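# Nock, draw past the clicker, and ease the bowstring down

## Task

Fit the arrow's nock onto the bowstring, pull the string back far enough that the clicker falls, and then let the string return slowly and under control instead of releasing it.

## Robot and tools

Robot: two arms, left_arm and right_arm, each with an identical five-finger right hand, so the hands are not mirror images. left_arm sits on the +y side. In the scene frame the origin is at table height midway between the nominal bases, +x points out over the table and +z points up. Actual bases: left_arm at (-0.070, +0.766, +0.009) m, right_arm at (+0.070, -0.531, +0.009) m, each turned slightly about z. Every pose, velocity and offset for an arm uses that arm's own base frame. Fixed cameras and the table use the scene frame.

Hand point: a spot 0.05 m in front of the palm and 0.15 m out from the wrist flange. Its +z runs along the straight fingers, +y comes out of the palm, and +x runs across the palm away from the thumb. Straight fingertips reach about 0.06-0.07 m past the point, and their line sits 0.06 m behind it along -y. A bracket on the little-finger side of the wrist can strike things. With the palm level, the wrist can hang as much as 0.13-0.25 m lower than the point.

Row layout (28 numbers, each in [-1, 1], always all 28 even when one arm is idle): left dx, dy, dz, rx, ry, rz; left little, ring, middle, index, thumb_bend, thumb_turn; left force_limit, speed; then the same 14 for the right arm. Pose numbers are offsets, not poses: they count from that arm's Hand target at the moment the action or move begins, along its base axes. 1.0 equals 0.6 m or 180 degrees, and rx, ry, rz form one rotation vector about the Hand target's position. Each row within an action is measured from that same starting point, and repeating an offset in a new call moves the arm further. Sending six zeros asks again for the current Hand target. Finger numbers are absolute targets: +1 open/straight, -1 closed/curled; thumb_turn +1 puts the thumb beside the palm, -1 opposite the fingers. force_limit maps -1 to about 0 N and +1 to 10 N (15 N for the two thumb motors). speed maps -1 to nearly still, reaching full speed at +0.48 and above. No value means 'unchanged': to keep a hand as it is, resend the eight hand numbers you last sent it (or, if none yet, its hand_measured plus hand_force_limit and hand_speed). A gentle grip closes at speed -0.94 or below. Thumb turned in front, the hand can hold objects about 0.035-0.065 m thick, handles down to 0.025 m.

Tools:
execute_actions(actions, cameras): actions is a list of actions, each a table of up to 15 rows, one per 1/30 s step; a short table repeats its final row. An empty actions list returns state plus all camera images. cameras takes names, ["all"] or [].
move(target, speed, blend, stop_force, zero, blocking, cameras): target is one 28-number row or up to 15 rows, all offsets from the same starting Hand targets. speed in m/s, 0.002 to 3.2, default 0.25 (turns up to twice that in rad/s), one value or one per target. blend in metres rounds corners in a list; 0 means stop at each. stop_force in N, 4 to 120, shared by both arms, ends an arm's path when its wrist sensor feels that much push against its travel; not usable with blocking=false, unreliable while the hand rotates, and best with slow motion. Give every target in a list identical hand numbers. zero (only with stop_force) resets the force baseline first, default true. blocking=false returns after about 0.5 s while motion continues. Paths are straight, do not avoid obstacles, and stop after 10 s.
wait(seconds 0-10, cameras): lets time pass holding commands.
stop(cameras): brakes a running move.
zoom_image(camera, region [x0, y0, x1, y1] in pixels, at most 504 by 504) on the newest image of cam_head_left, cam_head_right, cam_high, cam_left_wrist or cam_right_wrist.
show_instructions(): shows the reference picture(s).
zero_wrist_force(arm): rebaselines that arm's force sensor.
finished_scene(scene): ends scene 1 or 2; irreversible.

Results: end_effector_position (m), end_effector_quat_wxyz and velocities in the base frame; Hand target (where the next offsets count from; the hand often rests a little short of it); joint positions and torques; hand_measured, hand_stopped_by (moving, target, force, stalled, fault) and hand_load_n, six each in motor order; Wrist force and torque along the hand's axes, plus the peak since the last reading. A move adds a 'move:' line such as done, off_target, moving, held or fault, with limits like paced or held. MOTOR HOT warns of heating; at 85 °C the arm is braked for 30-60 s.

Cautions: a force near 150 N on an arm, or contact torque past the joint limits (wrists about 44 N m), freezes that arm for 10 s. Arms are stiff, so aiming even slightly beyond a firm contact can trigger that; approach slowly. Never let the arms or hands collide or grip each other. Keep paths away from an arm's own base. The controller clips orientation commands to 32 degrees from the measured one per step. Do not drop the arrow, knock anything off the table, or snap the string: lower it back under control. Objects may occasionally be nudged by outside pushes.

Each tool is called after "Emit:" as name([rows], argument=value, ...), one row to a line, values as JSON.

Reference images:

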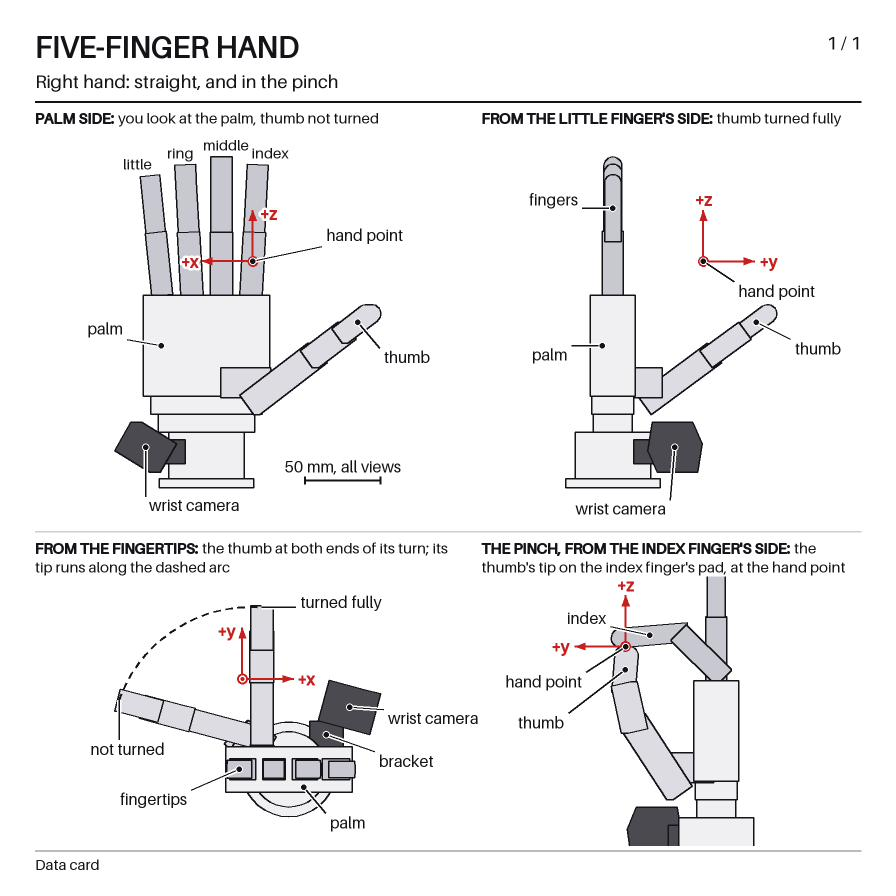

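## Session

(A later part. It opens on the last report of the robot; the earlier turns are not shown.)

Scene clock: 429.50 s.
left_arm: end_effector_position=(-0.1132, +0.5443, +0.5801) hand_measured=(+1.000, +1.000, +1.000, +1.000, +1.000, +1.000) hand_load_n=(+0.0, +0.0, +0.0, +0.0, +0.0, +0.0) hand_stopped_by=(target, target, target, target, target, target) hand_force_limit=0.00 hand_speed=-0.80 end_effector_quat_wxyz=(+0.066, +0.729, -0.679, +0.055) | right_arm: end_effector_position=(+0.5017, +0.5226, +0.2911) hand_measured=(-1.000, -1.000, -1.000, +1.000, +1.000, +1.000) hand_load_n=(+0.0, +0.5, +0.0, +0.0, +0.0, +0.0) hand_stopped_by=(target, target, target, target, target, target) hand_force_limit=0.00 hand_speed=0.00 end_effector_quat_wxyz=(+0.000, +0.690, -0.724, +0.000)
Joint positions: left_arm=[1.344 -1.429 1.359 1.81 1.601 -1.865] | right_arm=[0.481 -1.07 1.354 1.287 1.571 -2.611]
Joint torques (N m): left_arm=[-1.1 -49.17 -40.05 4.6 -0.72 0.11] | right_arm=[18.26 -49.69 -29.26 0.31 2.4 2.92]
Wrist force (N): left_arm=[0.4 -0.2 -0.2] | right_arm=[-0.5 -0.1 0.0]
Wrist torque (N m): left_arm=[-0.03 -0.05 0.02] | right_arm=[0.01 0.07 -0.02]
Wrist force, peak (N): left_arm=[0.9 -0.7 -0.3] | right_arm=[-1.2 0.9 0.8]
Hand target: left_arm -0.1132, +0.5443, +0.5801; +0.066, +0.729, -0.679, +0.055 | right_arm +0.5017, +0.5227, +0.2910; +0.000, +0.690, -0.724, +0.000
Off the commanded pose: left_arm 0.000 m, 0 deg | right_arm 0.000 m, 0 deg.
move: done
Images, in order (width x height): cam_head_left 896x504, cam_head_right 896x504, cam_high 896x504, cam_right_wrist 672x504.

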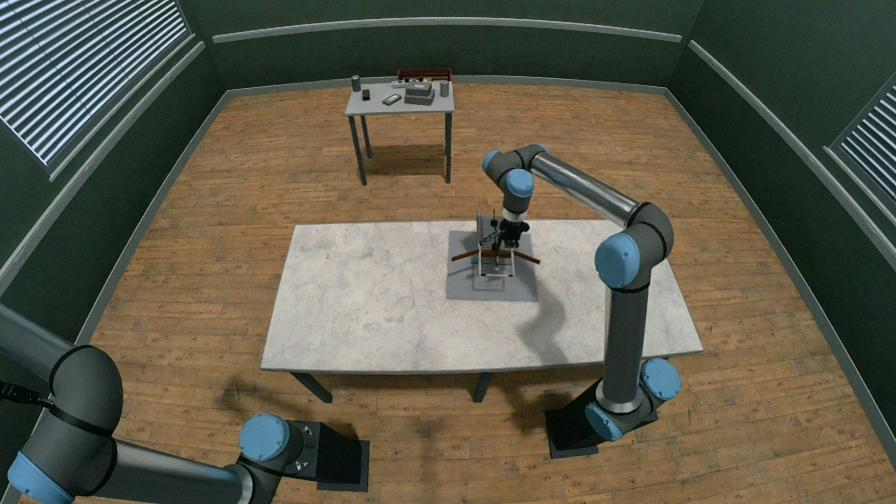

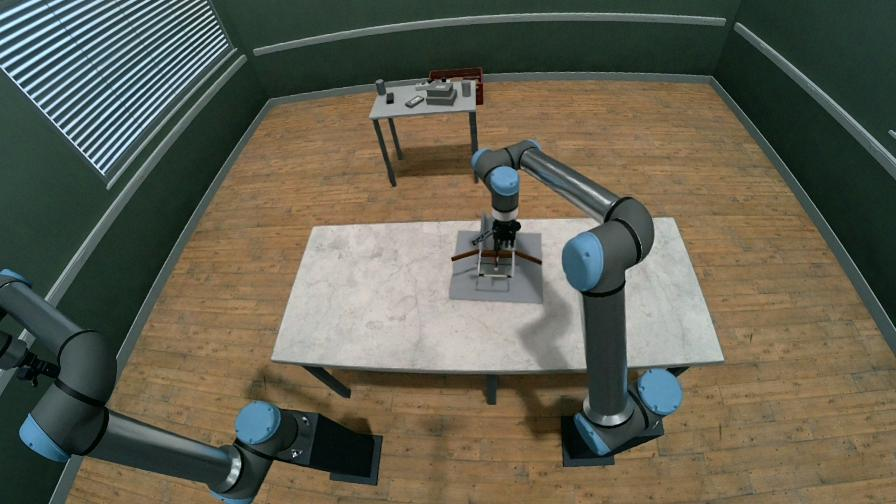

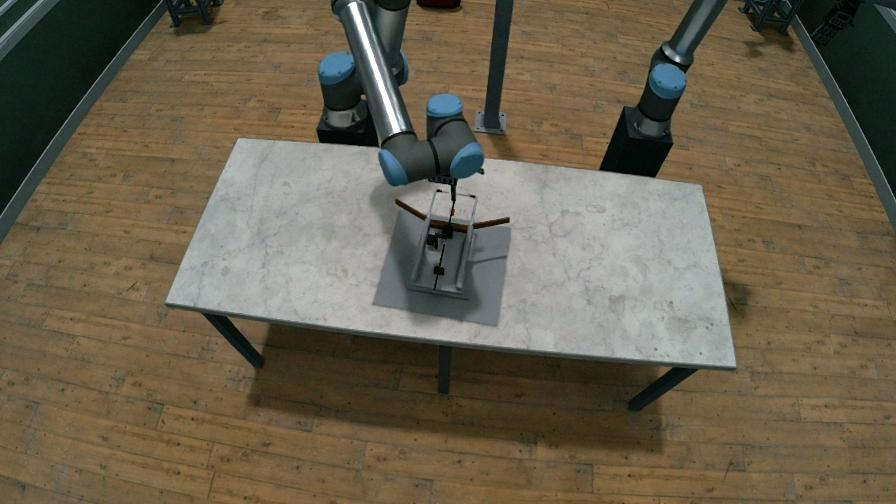

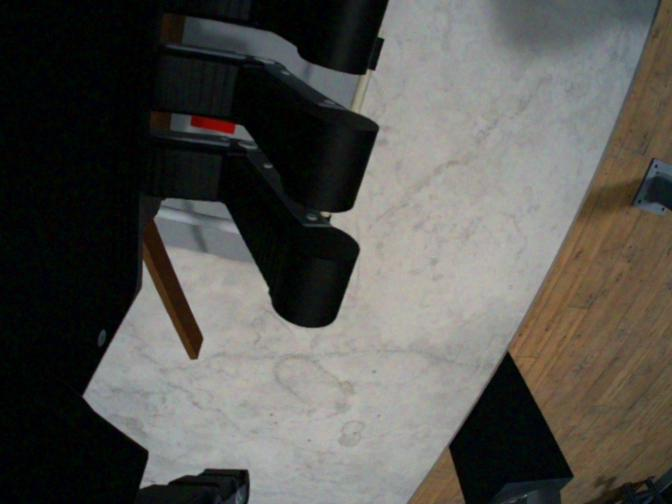

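Emit:
zoom_image(camera="cam_high", region=[420, 215, 470, 255])

Emit:
zoom_image(camera="cam_high", region=[415, 250, 465, 300])

Emit:
zoom_image(camera="cam_head_right", region=[480, 205, 530, 265])

Scaled by 10.080 from the camera's 896x504 image, which has a finer 1280x720 frame.

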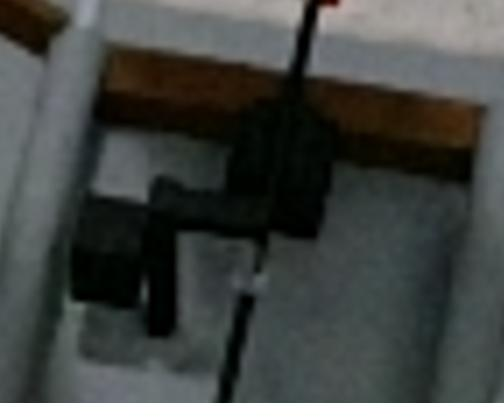

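Scaled by 10.080 from the camera's 896x504 image, which has a finer 1280x720 frame.

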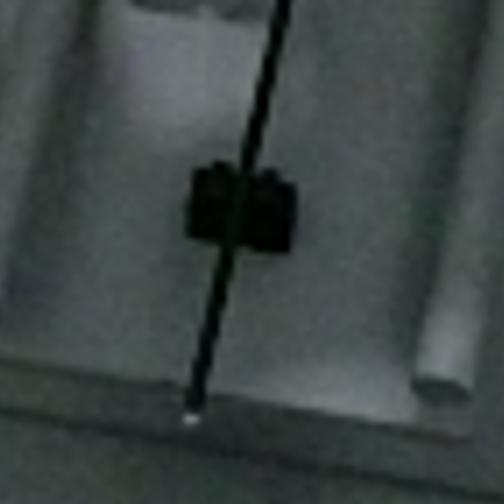

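Scaled by 8.400 from the camera's 896x504 image, which has a finer 1280x720 frame.

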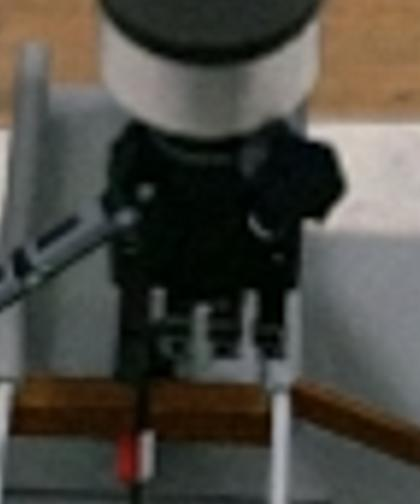

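Emit:
move(target=[0,0,0,0,0,0,1,1,1,1,1,1,0,-0.8, 0,-0.0017,-0.0733,0,0,0,-1,-1,-1,1,1,1,0,0], speed=0.1, cameras=["cam_head_left","cam_head_right","cam_high","cam_right_wrist"])

Emit:
zoom_image(camera="cam_high", region=[430, 185, 480, 235])

Emit:
zoom_image(camera="cam_head_left", region=[475, 235, 525, 285])

Emit:
zoom_image(camera="cam_head_right", region=[475, 235, 525, 285])

Emit:
zoom_image(camera="cam_right_wrist", region=[140, 90, 280, 200])

Scene clock: 506.83 s.
left_arm: end_effector_position=(-0.1132, +0.5443, +0.5801) hand_measured=(+1.000, +1.000, +1.000, +1.000, +1.000, +1.000) hand_load_n=(+0.0, +0.0, +0.0, +0.0, +0.0, +0.0) hand_stopped_by=(target, target, target, target, target, target) hand_force_limit=0.00 hand_speed=-0.80 end_effector_quat_wxyz=(+0.066, +0.729, -0.679, +0.055) | right_arm: end_effector_position=(+0.5017, +0.5217, +0.2472) hand_measured=(-1.000, -1.000, -1.000, +1.000, +1.000, +1.000) hand_load_n=(+0.0, +0.0, +0.0, +0.0, +0.0, +0.0) hand_stopped_by=(target, target, target, target, target, target) hand_force_limit=0.00 hand_speed=0.00 end_effector_quat_wxyz=(+0.000, +0.690, -0.724, +0.000)
Joint positions: left_arm=[1.344 -1.429 1.359 1.81 1.601 -1.865] | right_arm=[0.48 -1.049 1.401 1.218 1.571 -2.612]
Joint torques (N m): left_arm=[1.8 -48.43 -40.22 4.58 -0.2 0.74] | right_arm=[-16.31 -53.26 -28.62 0.44 0.96 -1.67]
Wrist force (N): left_arm=[0.7 0.0 -0.4] | right_arm=[-0.2 -0.1 -0.3]
Wrist torque (N m): left_arm=[0.00 -0.09 0.04] | right_arm=[0.02 0.04 -0.02]
Wrist force, peak (N): left_arm=[1.3 -0.3 0.1] | right_arm=[-0.2 -0.3 -1.0]
Hand target: left_arm -0.1132, +0.5443, +0.5801; +0.066, +0.729, -0.679, +0.055 | right_arm +0.5017, +0.5217, +0.2470; +0.000, +0.690, -0.724, +0.000
Off the commanded pose: left_arm 0.000 m, 0 deg | right_arm 0.000 m, 0 deg.
move: done
Images, in order (width x height): cam_head_left 896x504, cam_head_right 896x504, cam_high 896x504, cam_right_wrist 672x504.

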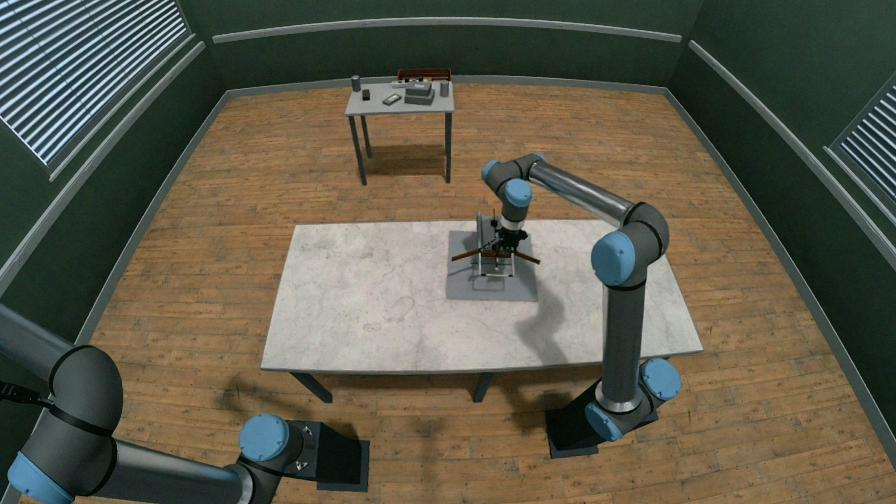

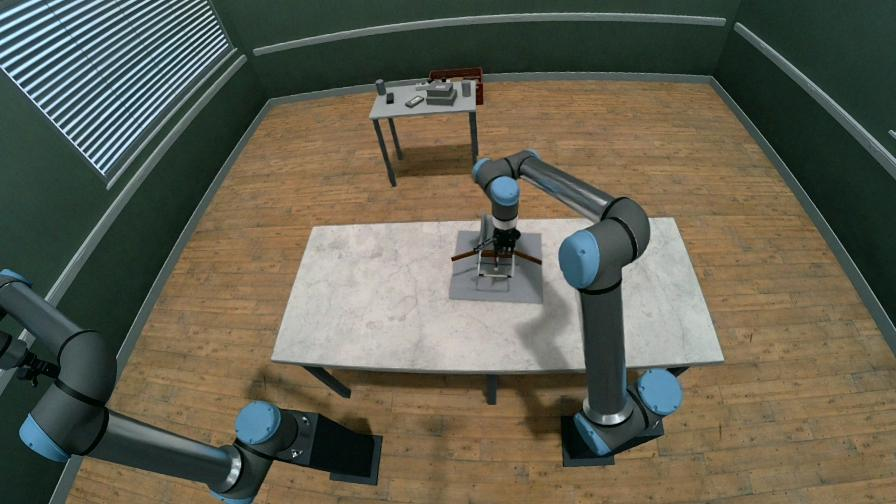

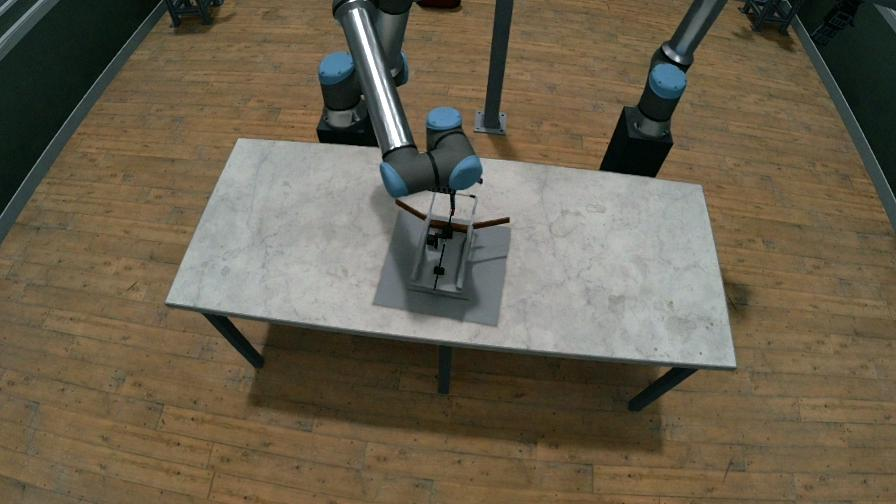

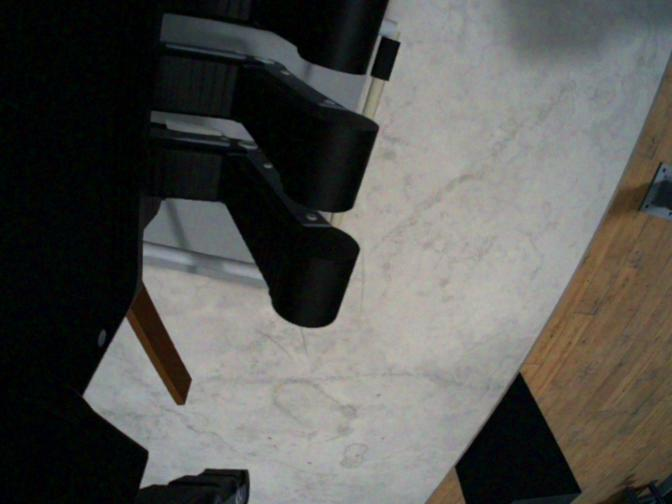

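Scaled by 10.080 from the camera's 896x504 image, which has a finer 1280x720 frame.

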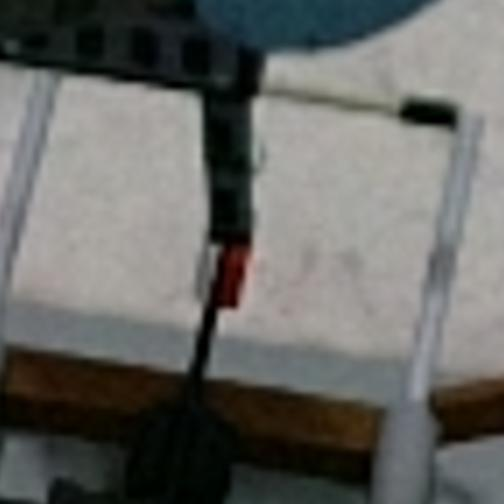

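Scaled by 10.080 from the camera's 896x504 image, which has a finer 1280x720 frame.

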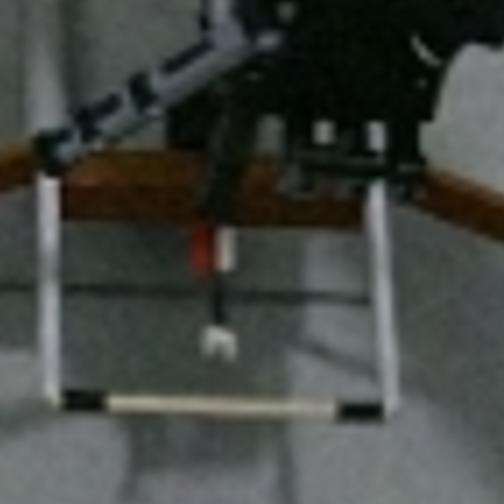

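Scaled by 10.080 from the camera's 896x504 image, which has a finer 1280x720 frame.

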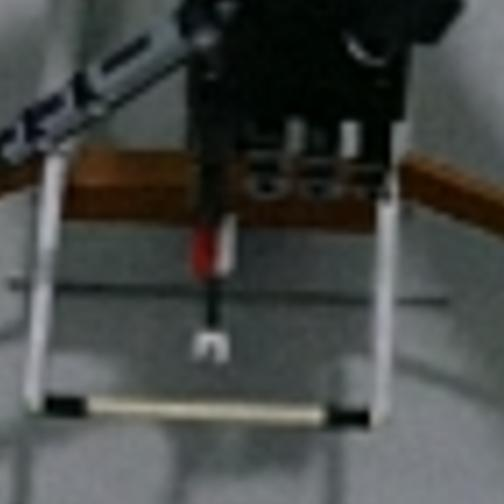

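Scaled by 3.600 from the camera's 672x504 image, which has a finer 960x720 frame.

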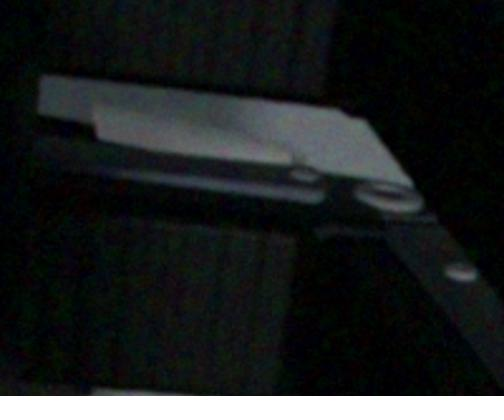

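Emit:
move(target=[0,0,0,0,0,0,1,1,1,1,1,1,0,-0.8, 0,0,-0.02,0,0,0,-1,-1,-1,1,1,1,0,0], speed=0.03, stop_force=5, cameras=["cam_head_left","cam_head_right","cam_high"])

Emit:
zoom_image(camera="cam_high", region=[430, 185, 480, 235])

Emit:
zoom_image(camera="cam_head_left", region=[475, 235, 525, 285])

Emit:
zoom_image(camera="cam_head_right", region=[475, 235, 525, 285])

Scene clock: 528.63 s.
left_arm: end_effector_position=(-0.1132, +0.5443, +0.5801) hand_measured=(+1.000, +1.000, +1.000, +1.000, +1.000, +1.000) hand_load_n=(+0.0, +0.0, +0.0, +0.0, +0.0, +0.0) hand_stopped_by=(target, target, target, target, target, target) hand_force_limit=0.00 hand_speed=-0.80 end_effector_quat_wxyz=(+0.066, +0.729, -0.679, +0.055) | right_arm: end_effector_position=(+0.5017, +0.5217, +0.2350) hand_measured=(-1.000, -1.000, -1.000, +1.000, +1.000, +1.000) hand_load_n=(+0.0, +0.0, +0.0, -0.5, +0.0, +0.0) hand_stopped_by=(target, target, target, target, target, target) hand_force_limit=0.00 hand_speed=0.00 end_effector_quat_wxyz=(+0.000, +0.690, -0.724, +0.000)
Joint positions: left_arm=[1.344 -1.429 1.359 1.81 1.601 -1.865] | right_arm=[0.48 -1.041 1.413 1.199 1.571 -2.612]
Joint torques (N m): left_arm=[1.21 -47.79 -40.65 4.74 -0.11 0.27] | right_arm=[-15.87 -50.85 -29 0.4 -2.02 -1.48]
Wrist force (N): left_arm=[0.4 -0.4 0.4] | right_arm=[-0.1 -0.4 -0.5]
Wrist torque (N m): left_arm=[-0.09 -0.07 0.01] | right_arm=[-0.01 0.03 -0.02]
Wrist force, peak (N): left_arm=[0.7 0.4 -0.8] | right_arm=[-0.5 0.0 -0.6]
Hand target: left_arm -0.1132, +0.5443, +0.5801; +0.066, +0.729, -0.679, +0.055 | right_arm +0.5017, +0.5217, +0.2350; +0.000, +0.690, -0.724, +0.000
Off the commanded pose: left_arm 0.000 m, 0 deg | right_arm 0.000 m, 0 deg.
move: done
Images, in order (width x height): cam_head_left 896x504, cam_head_right 896x504, cam_high 896x504.

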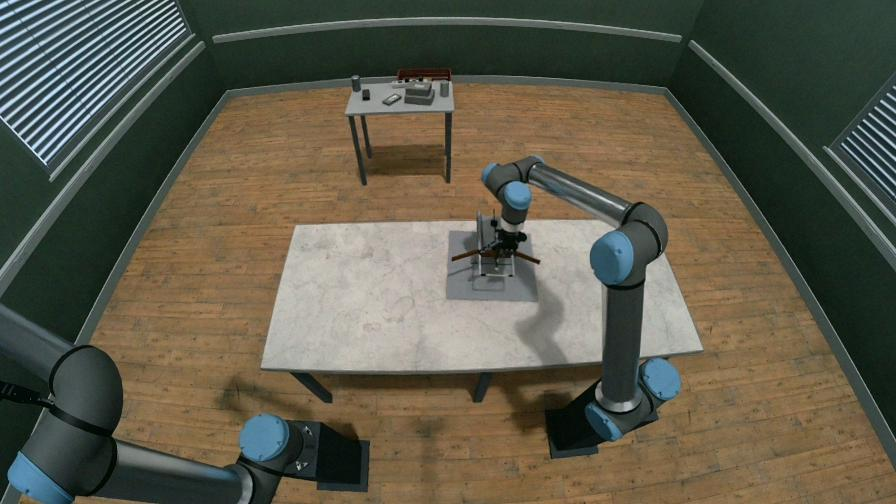

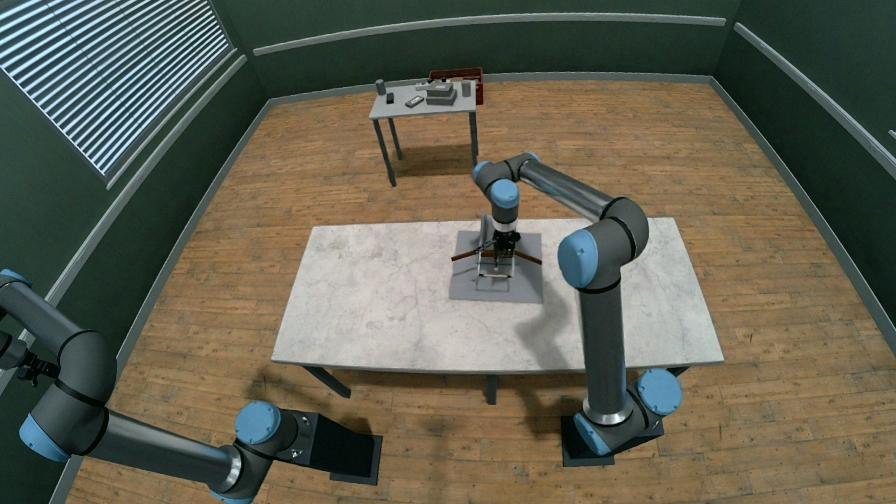

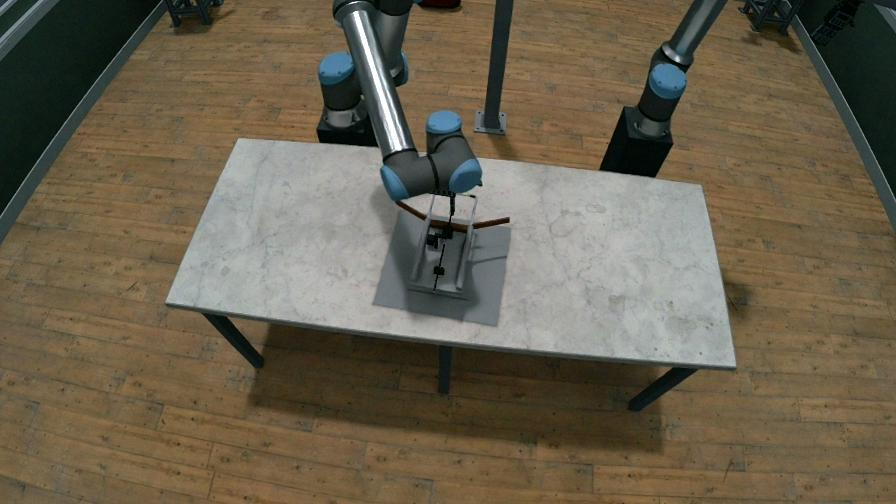

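Scaled by 10.080 from the camera's 896x504 image, which has a finer 1280x720 frame.

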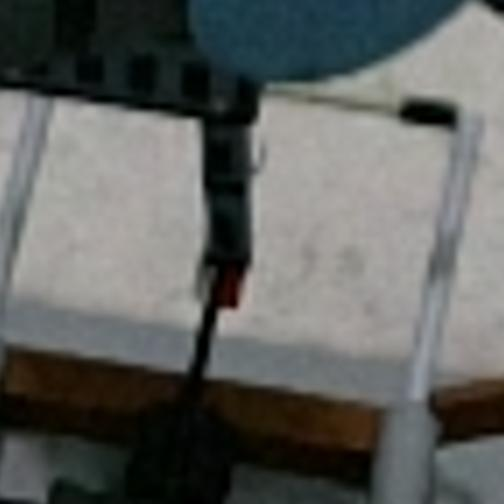

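Scaled by 10.080 from the camera's 896x504 image, which has a finer 1280x720 frame.

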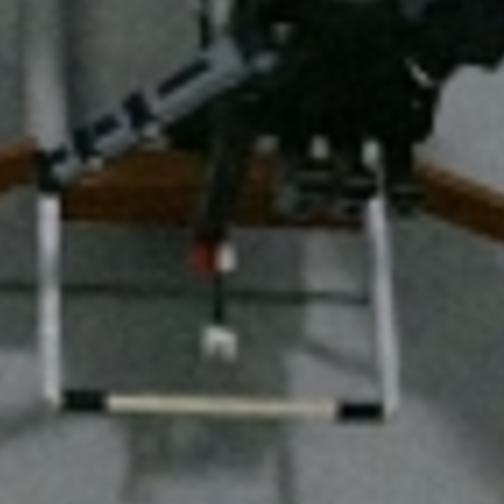

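Scaled by 10.080 from the camera's 896x504 image, which has a finer 1280x720 frame.

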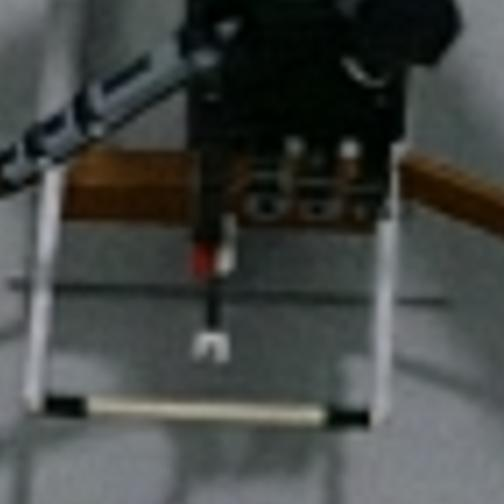

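Emit:
move(target=[0,0,0,0,0,0,1,1,1,1,1,1,0,-0.8, 0,0,-0.0083,0,0,0,-1,-1,-1,1,1,1,0,0], speed=0.02, stop_force=4, cameras=["cam_head_left","cam_head_right","cam_high"])

Emit:
zoom_image(camera="cam_high", region=[430, 185, 480, 235])

Emit:
zoom_image(camera="cam_head_left", region=[475, 235, 525, 285])

Emit:
zoom_image(camera="cam_head_right", region=[475, 235, 525, 285])

Scene clock: 540.83 s.
left_arm: end_effector_position=(-0.1132, +0.5443, +0.5801) hand_measured=(+1.000, +1.000, +1.000, +1.000, +1.000, +1.000) hand_load_n=(+0.0, +0.0, +0.0, +0.0, +0.0, +0.0) hand_stopped_by=(target, target, target, target, target, target) hand_force_limit=0.00 hand_speed=-0.80 end_effector_quat_wxyz=(+0.066, +0.729, -0.679, +0.055) | right_arm: end_effector_position=(+0.5017, +0.5217, +0.2301) hand_measured=(-1.000, -1.000, -1.000, +1.000, +1.000, +1.000) hand_load_n=(+0.0, +0.0, +0.0, +0.0, +0.0, +0.0) hand_stopped_by=(target, target, target, target, target, target) hand_force_limit=0.00 hand_speed=0.00 end_effector_quat_wxyz=(+0.000, +0.690, -0.724, +0.000)
Joint positions: left_arm=[1.344 -1.429 1.359 1.81 1.601 -1.865] | right_arm=[0.48 -1.038 1.417 1.192 1.571 -2.612]
Joint torques (N m): left_arm=[0.51 -48.25 -41.61 4.43 -0.47 0.58] | right_arm=[-14.38 -51.76 -28.49 -0.18 -1.95 -0.7]
Wrist force (N): left_arm=[0.3 -0.4 -0.4] | right_arm=[0.0 -0.2 -0.8]
Wrist torque (N m): left_arm=[-0.05 -0.04 0.01] | right_arm=[0.05 -0.04 0.00]
Wrist force, peak (N): left_arm=[1.2 0.1 0.0] | right_arm=[-0.4 -0.1 -1.5]
Hand target: left_arm -0.1132, +0.5443, +0.5801; +0.066, +0.729, -0.679, +0.055 | right_arm +0.5017, +0.5217, +0.2301; +0.000, +0.690, -0.724, +0.000
Off the commanded pose: left_arm 0.000 m, 0 deg | right_arm 0.000 m, 0 deg.
move: done
Images, in order (width x height): cam_head_left 896x504, cam_head_right 896x504, cam_high 896x504.

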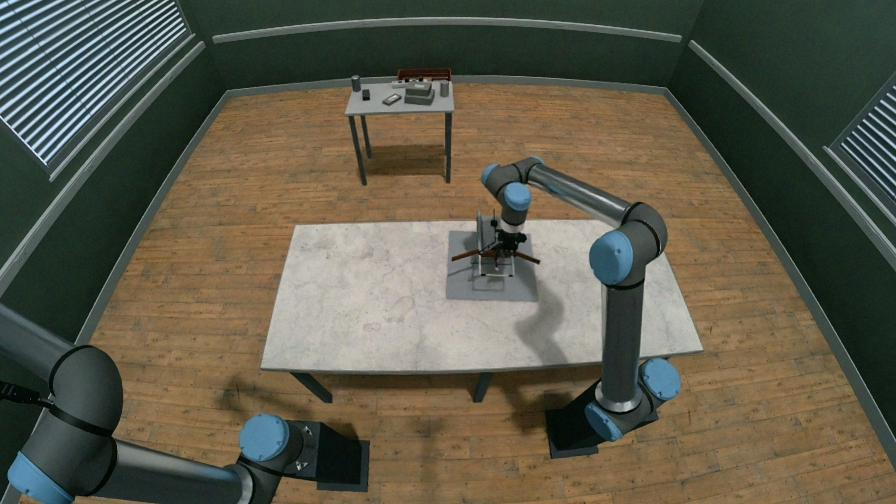

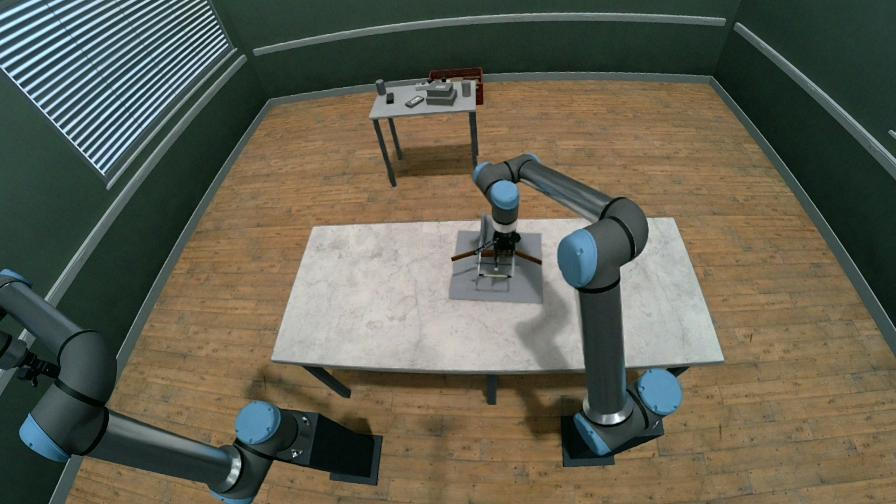

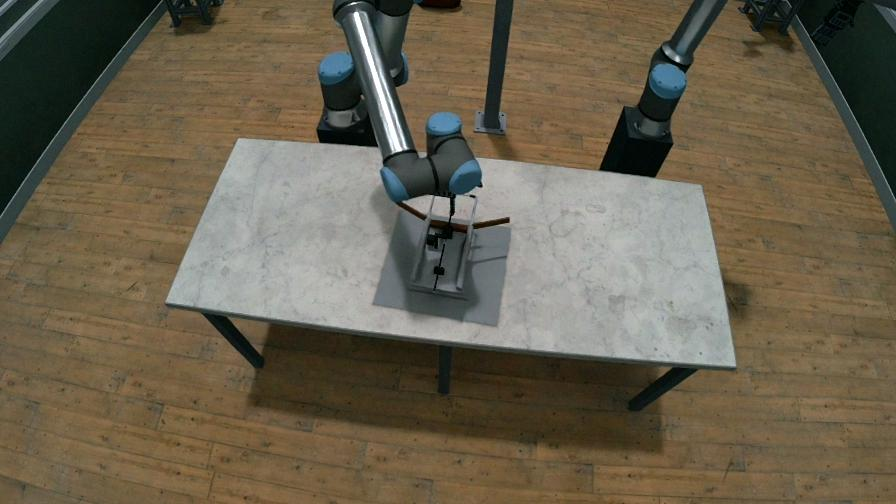

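Scaled by 10.080 from the camera's 896x504 image, which has a finer 1280x720 frame.

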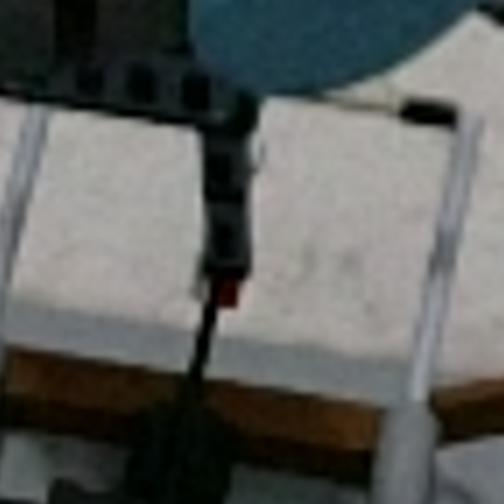

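Scaled by 10.080 from the camera's 896x504 image, which has a finer 1280x720 frame.

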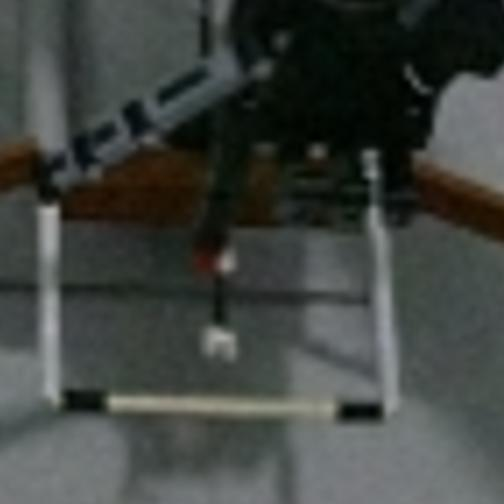

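Scaled by 10.080 from the camera's 896x504 image, which has a finer 1280x720 frame.

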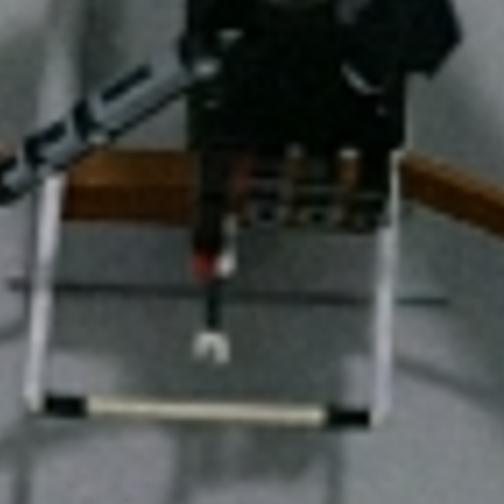

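Emit:
move(target=[0,0,0,0,0,0,1,1,1,1,1,1,0,-0.8, 0,0,-0.005,0,0,0,-1,-1,-1,1,1,1,0,0], speed=0.02, stop_force=4, cameras=["cam_head_left","cam_head_right","cam_high"])

Emit:
zoom_image(camera="cam_high", region=[430, 185, 480, 235])

Emit:
zoom_image(camera="cam_head_left", region=[475, 235, 525, 285])

Emit:
zoom_image(camera="cam_head_right", region=[475, 235, 525, 285])

Scene clock: 585.83 s.
left_arm: end_effector_position=(-0.1132, +0.5443, +0.5801) hand_measured=(+1.000, +1.000, +1.000, +1.000, +1.000, +1.000) hand_load_n=(+0.0, +0.0, +0.0, +0.0, +0.0, +0.0) hand_stopped_by=(target, target, target, target, target, target) hand_force_limit=0.00 hand_speed=-0.80 end_effector_quat_wxyz=(+0.066, +0.729, -0.679, +0.055) | right_arm: end_effector_position=(+0.5017, +0.5217, +0.2271) hand_measured=(-1.000, -1.000, -1.000, +1.000, +1.000, +1.000) hand_load_n=(+0.0, +0.0, +0.0, -1.0, -0.5, +0.0) hand_stopped_by=(target, target, target, target, target, target) hand_force_limit=0.00 hand_speed=0.00 end_effector_quat_wxyz=(+0.000, +0.690, -0.724, +0.000)
Joint positions: left_arm=[1.344 -1.429 1.359 1.81 1.601 -1.865] | right_arm=[0.48 -1.037 1.42 1.187 1.571 -2.612]
Joint torques (N m): left_arm=[0.8 -49.94 -41.26 4.31 -0.48 0.16] | right_arm=[-14 -51.19 -29.25 -0.26 -2.25 -0.3]
Wrist force (N): left_arm=[0.6 -0.6 -0.2] | right_arm=[-0.4 0.5 -1.1]
Wrist torque (N m): left_arm=[-0.09 -0.08 0.01] | right_arm=[0.06 0.03 -0.02]
Wrist force, peak (N): left_arm=[1.1 -0.4 0.4] | right_arm=[-0.3 0.6 -2.1]
Hand target: left_arm -0.1132, +0.5443, +0.5801; +0.066, +0.729, -0.679, +0.055 | right_arm +0.5017, +0.5217, +0.2271; +0.000, +0.690, -0.724, +0.000
Off the commanded pose: left_arm 0.000 m, 0 deg | right_arm 0.000 m, 0 deg.
move: done
Images, in order (width x height): cam_head_left 896x504, cam_head_right 896x504, cam_high 896x504.

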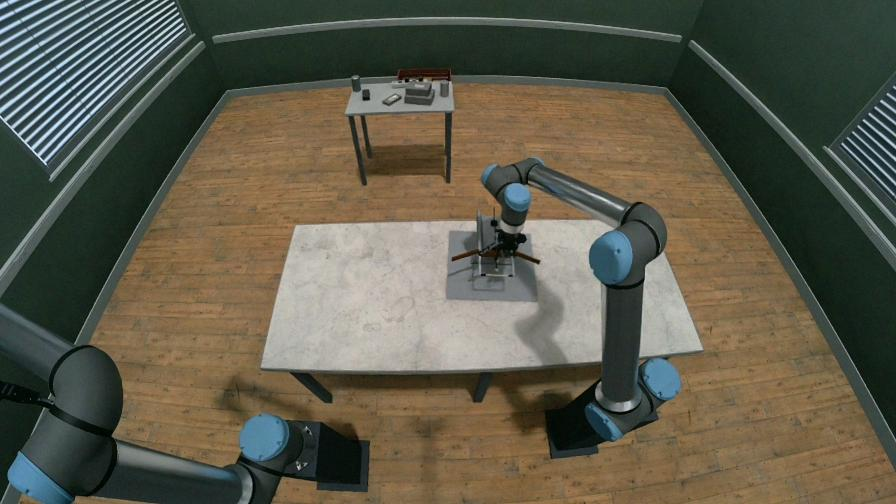

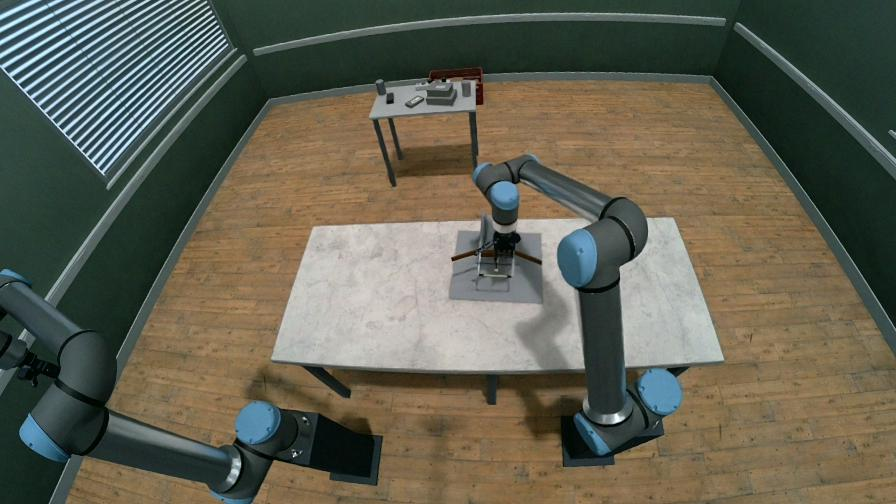

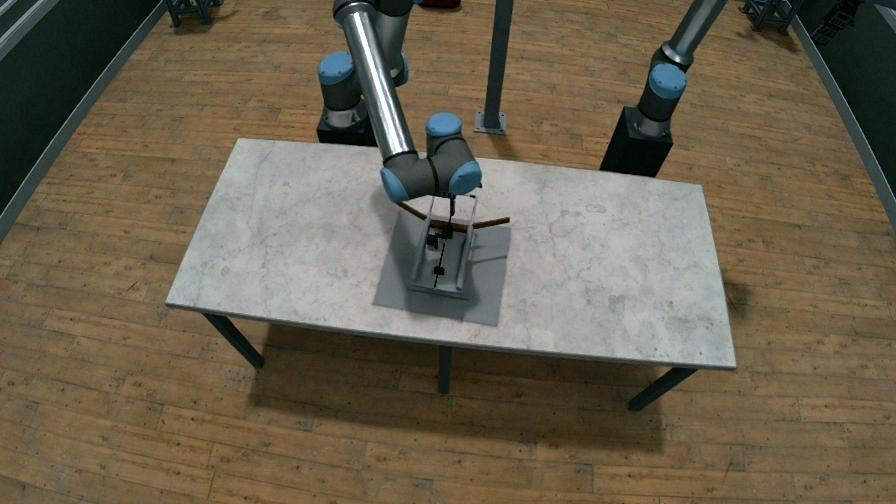

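Scaled by 10.080 from the camera's 896x504 image, which has a finer 1280x720 frame.

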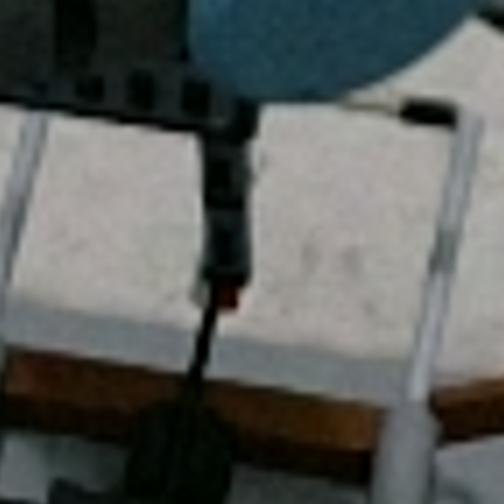

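Scaled by 10.080 from the camera's 896x504 image, which has a finer 1280x720 frame.

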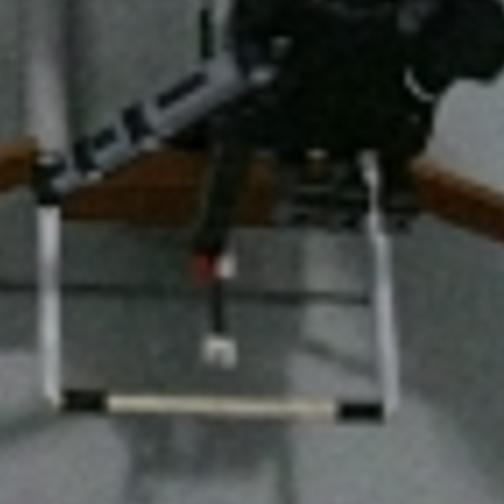

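Scaled by 10.080 from the camera's 896x504 image, which has a finer 1280x720 frame.

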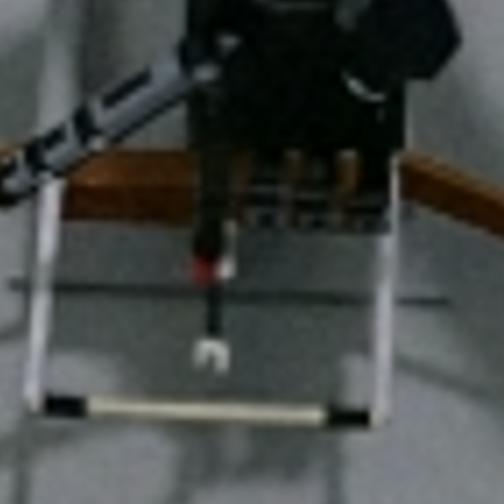

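Emit:
move([
  [0,0,0,0,0,0,1,1,1,1,1,1,0,-0.8, 0,0,0.0058,0,0,0,-1,-1,-1,1,1,1,0,0],
  [0,0,0,0,0,0,1,1,1,1,1,1,0,-0.8, -0.0015,-0.0208,0.0058,0,0,0,-1,-1,-1,1,1,1,0,0],
  [0,0,0,0,0,0,1,1,1,1,1,1,0,-0.8, -0.0015,-0.0208,-0.0102,0,0,0,-1,-1,-1,1,1,1,0,0],
], speed=0.03, cameras=["cam_head_left","cam_head_right","cam_high"])

Emit:
zoom_image(camera="cam_high", region=[430, 185, 480, 235])

Emit:
zoom_image(camera="cam_head_left", region=[475, 235, 525, 285])

Emit:
zoom_image(camera="cam_head_right", region=[475, 235, 525, 285])

Scene clock: 609.87 s.
left_arm: end_effector_position=(-0.1132, +0.5443, +0.5801) hand_measured=(+1.000, +1.000, +1.000, +1.000, +1.000, +1.000) hand_load_n=(+0.0, +0.0, +0.0, +0.0, +0.0, +0.0) hand_stopped_by=(target, target, target, target, target, target) hand_force_limit=0.00 hand_speed=-0.80 end_effector_quat_wxyz=(+0.066, +0.729, -0.679, +0.055) | right_arm: end_effector_position=(+0.5008, +0.5092, +0.2212) hand_measured=(-1.000, -1.000, -1.000, +1.000, +1.000, +1.000) hand_load_n=(+0.5, +0.0, +0.0, -1.0, +0.0, +0.0) hand_stopped_by=(target, target, target, target, target, target) hand_force_limit=0.00 hand_speed=0.00 end_effector_quat_wxyz=(+0.000, +0.690, -0.724, +0.000)
Joint positions: left_arm=[1.344 -1.429 1.359 1.81 1.601 -1.865] | right_arm=[0.465 -1.047 1.447 1.17 1.571 -2.627]
Joint torques (N m): left_arm=[-0.62 -47.98 -40.33 4.84 -0.31 0.62] | right_arm=[-13.36 -42.98 -20.96 -2.09 -1.36 -2]
Wrist force (N): left_arm=[0.6 -0.3 0.2] | right_arm=[2.8 0.6 -18.1]
Wrist torque (N m): left_arm=[-0.07 -0.10 0.02] | right_arm=[1.08 0.14 0.28]
Wrist force, peak (N): left_arm=[1.3 -0.2 0.2] | right_arm=[2.8 0.6 -18.1]
Hand target: left_arm -0.1132, +0.5443, +0.5801; +0.066, +0.729, -0.679, +0.055 | right_arm +0.5008, +0.5092, +0.2209; +0.000, +0.690, -0.724, +0.000
Off the commanded pose: left_arm 0.000 m, 0 deg | right_arm 0.000 m, 0 deg.
move: done
Images, in order (width x height): cam_head_left 896x504, cam_head_right 896x504, cam_high 896x504.

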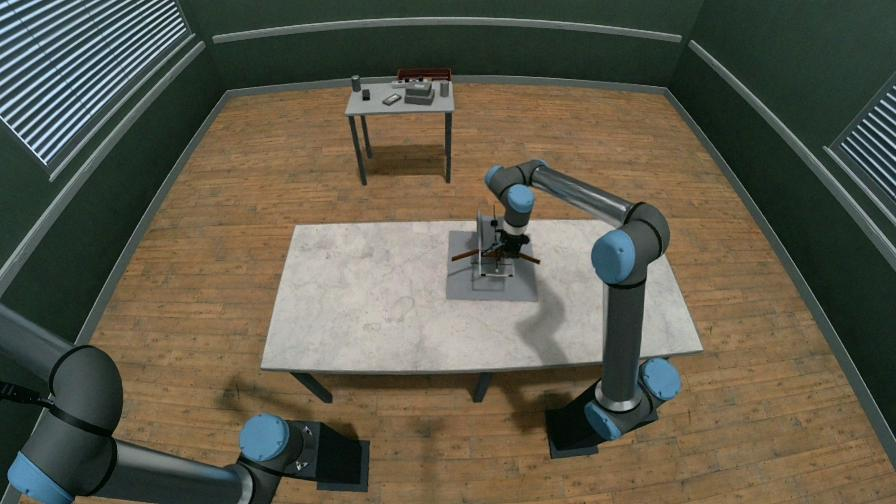

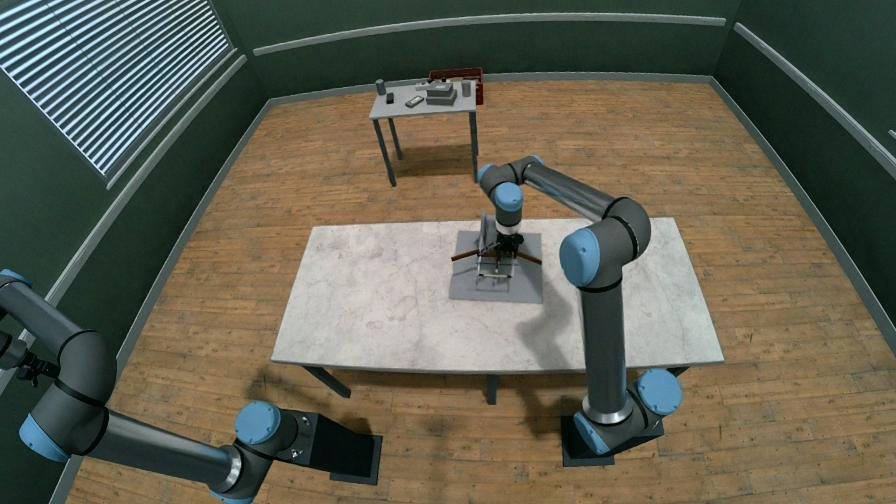

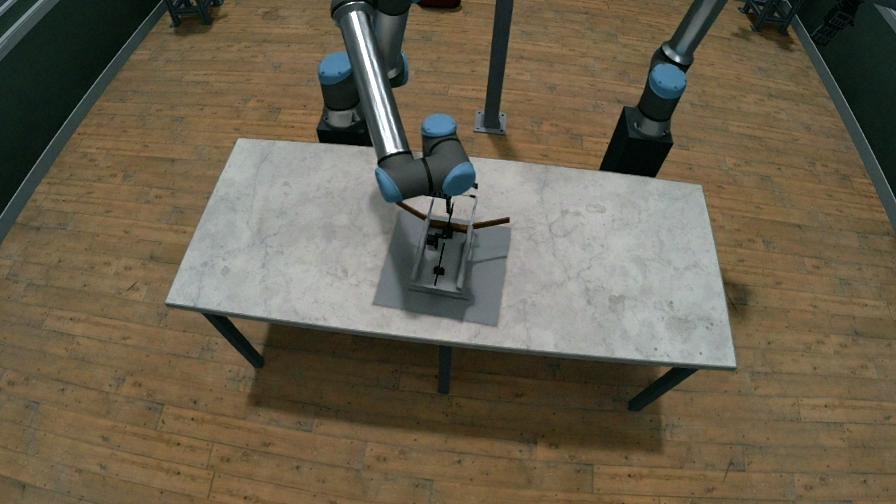

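Scaled by 10.080 from the camera's 896x504 image, which has a finer 1280x720 frame.

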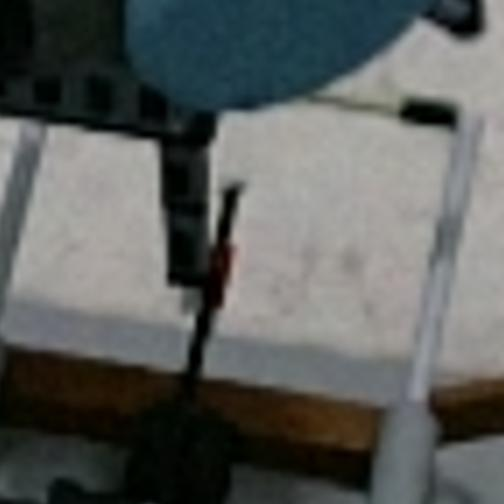

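Scaled by 10.080 from the camera's 896x504 image, which has a finer 1280x720 frame.

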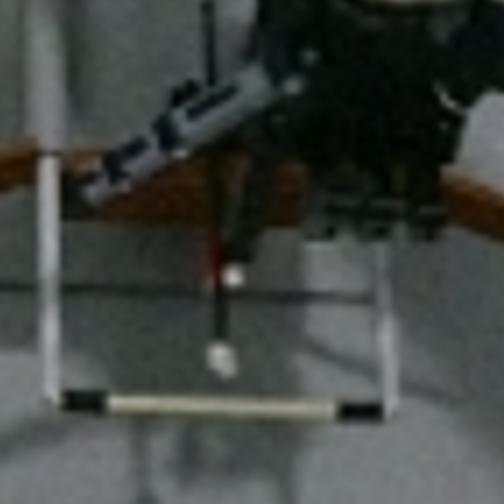

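Scaled by 10.080 from the camera's 896x504 image, which has a finer 1280x720 frame.

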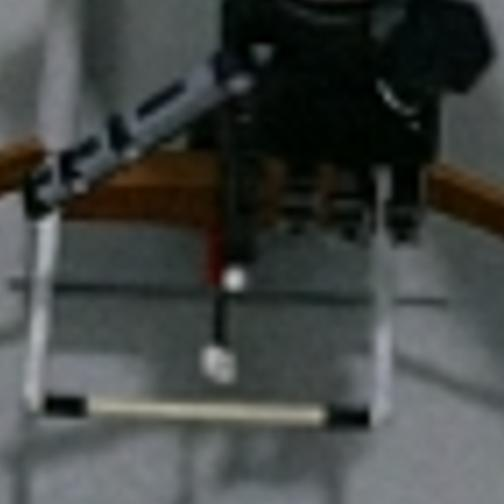

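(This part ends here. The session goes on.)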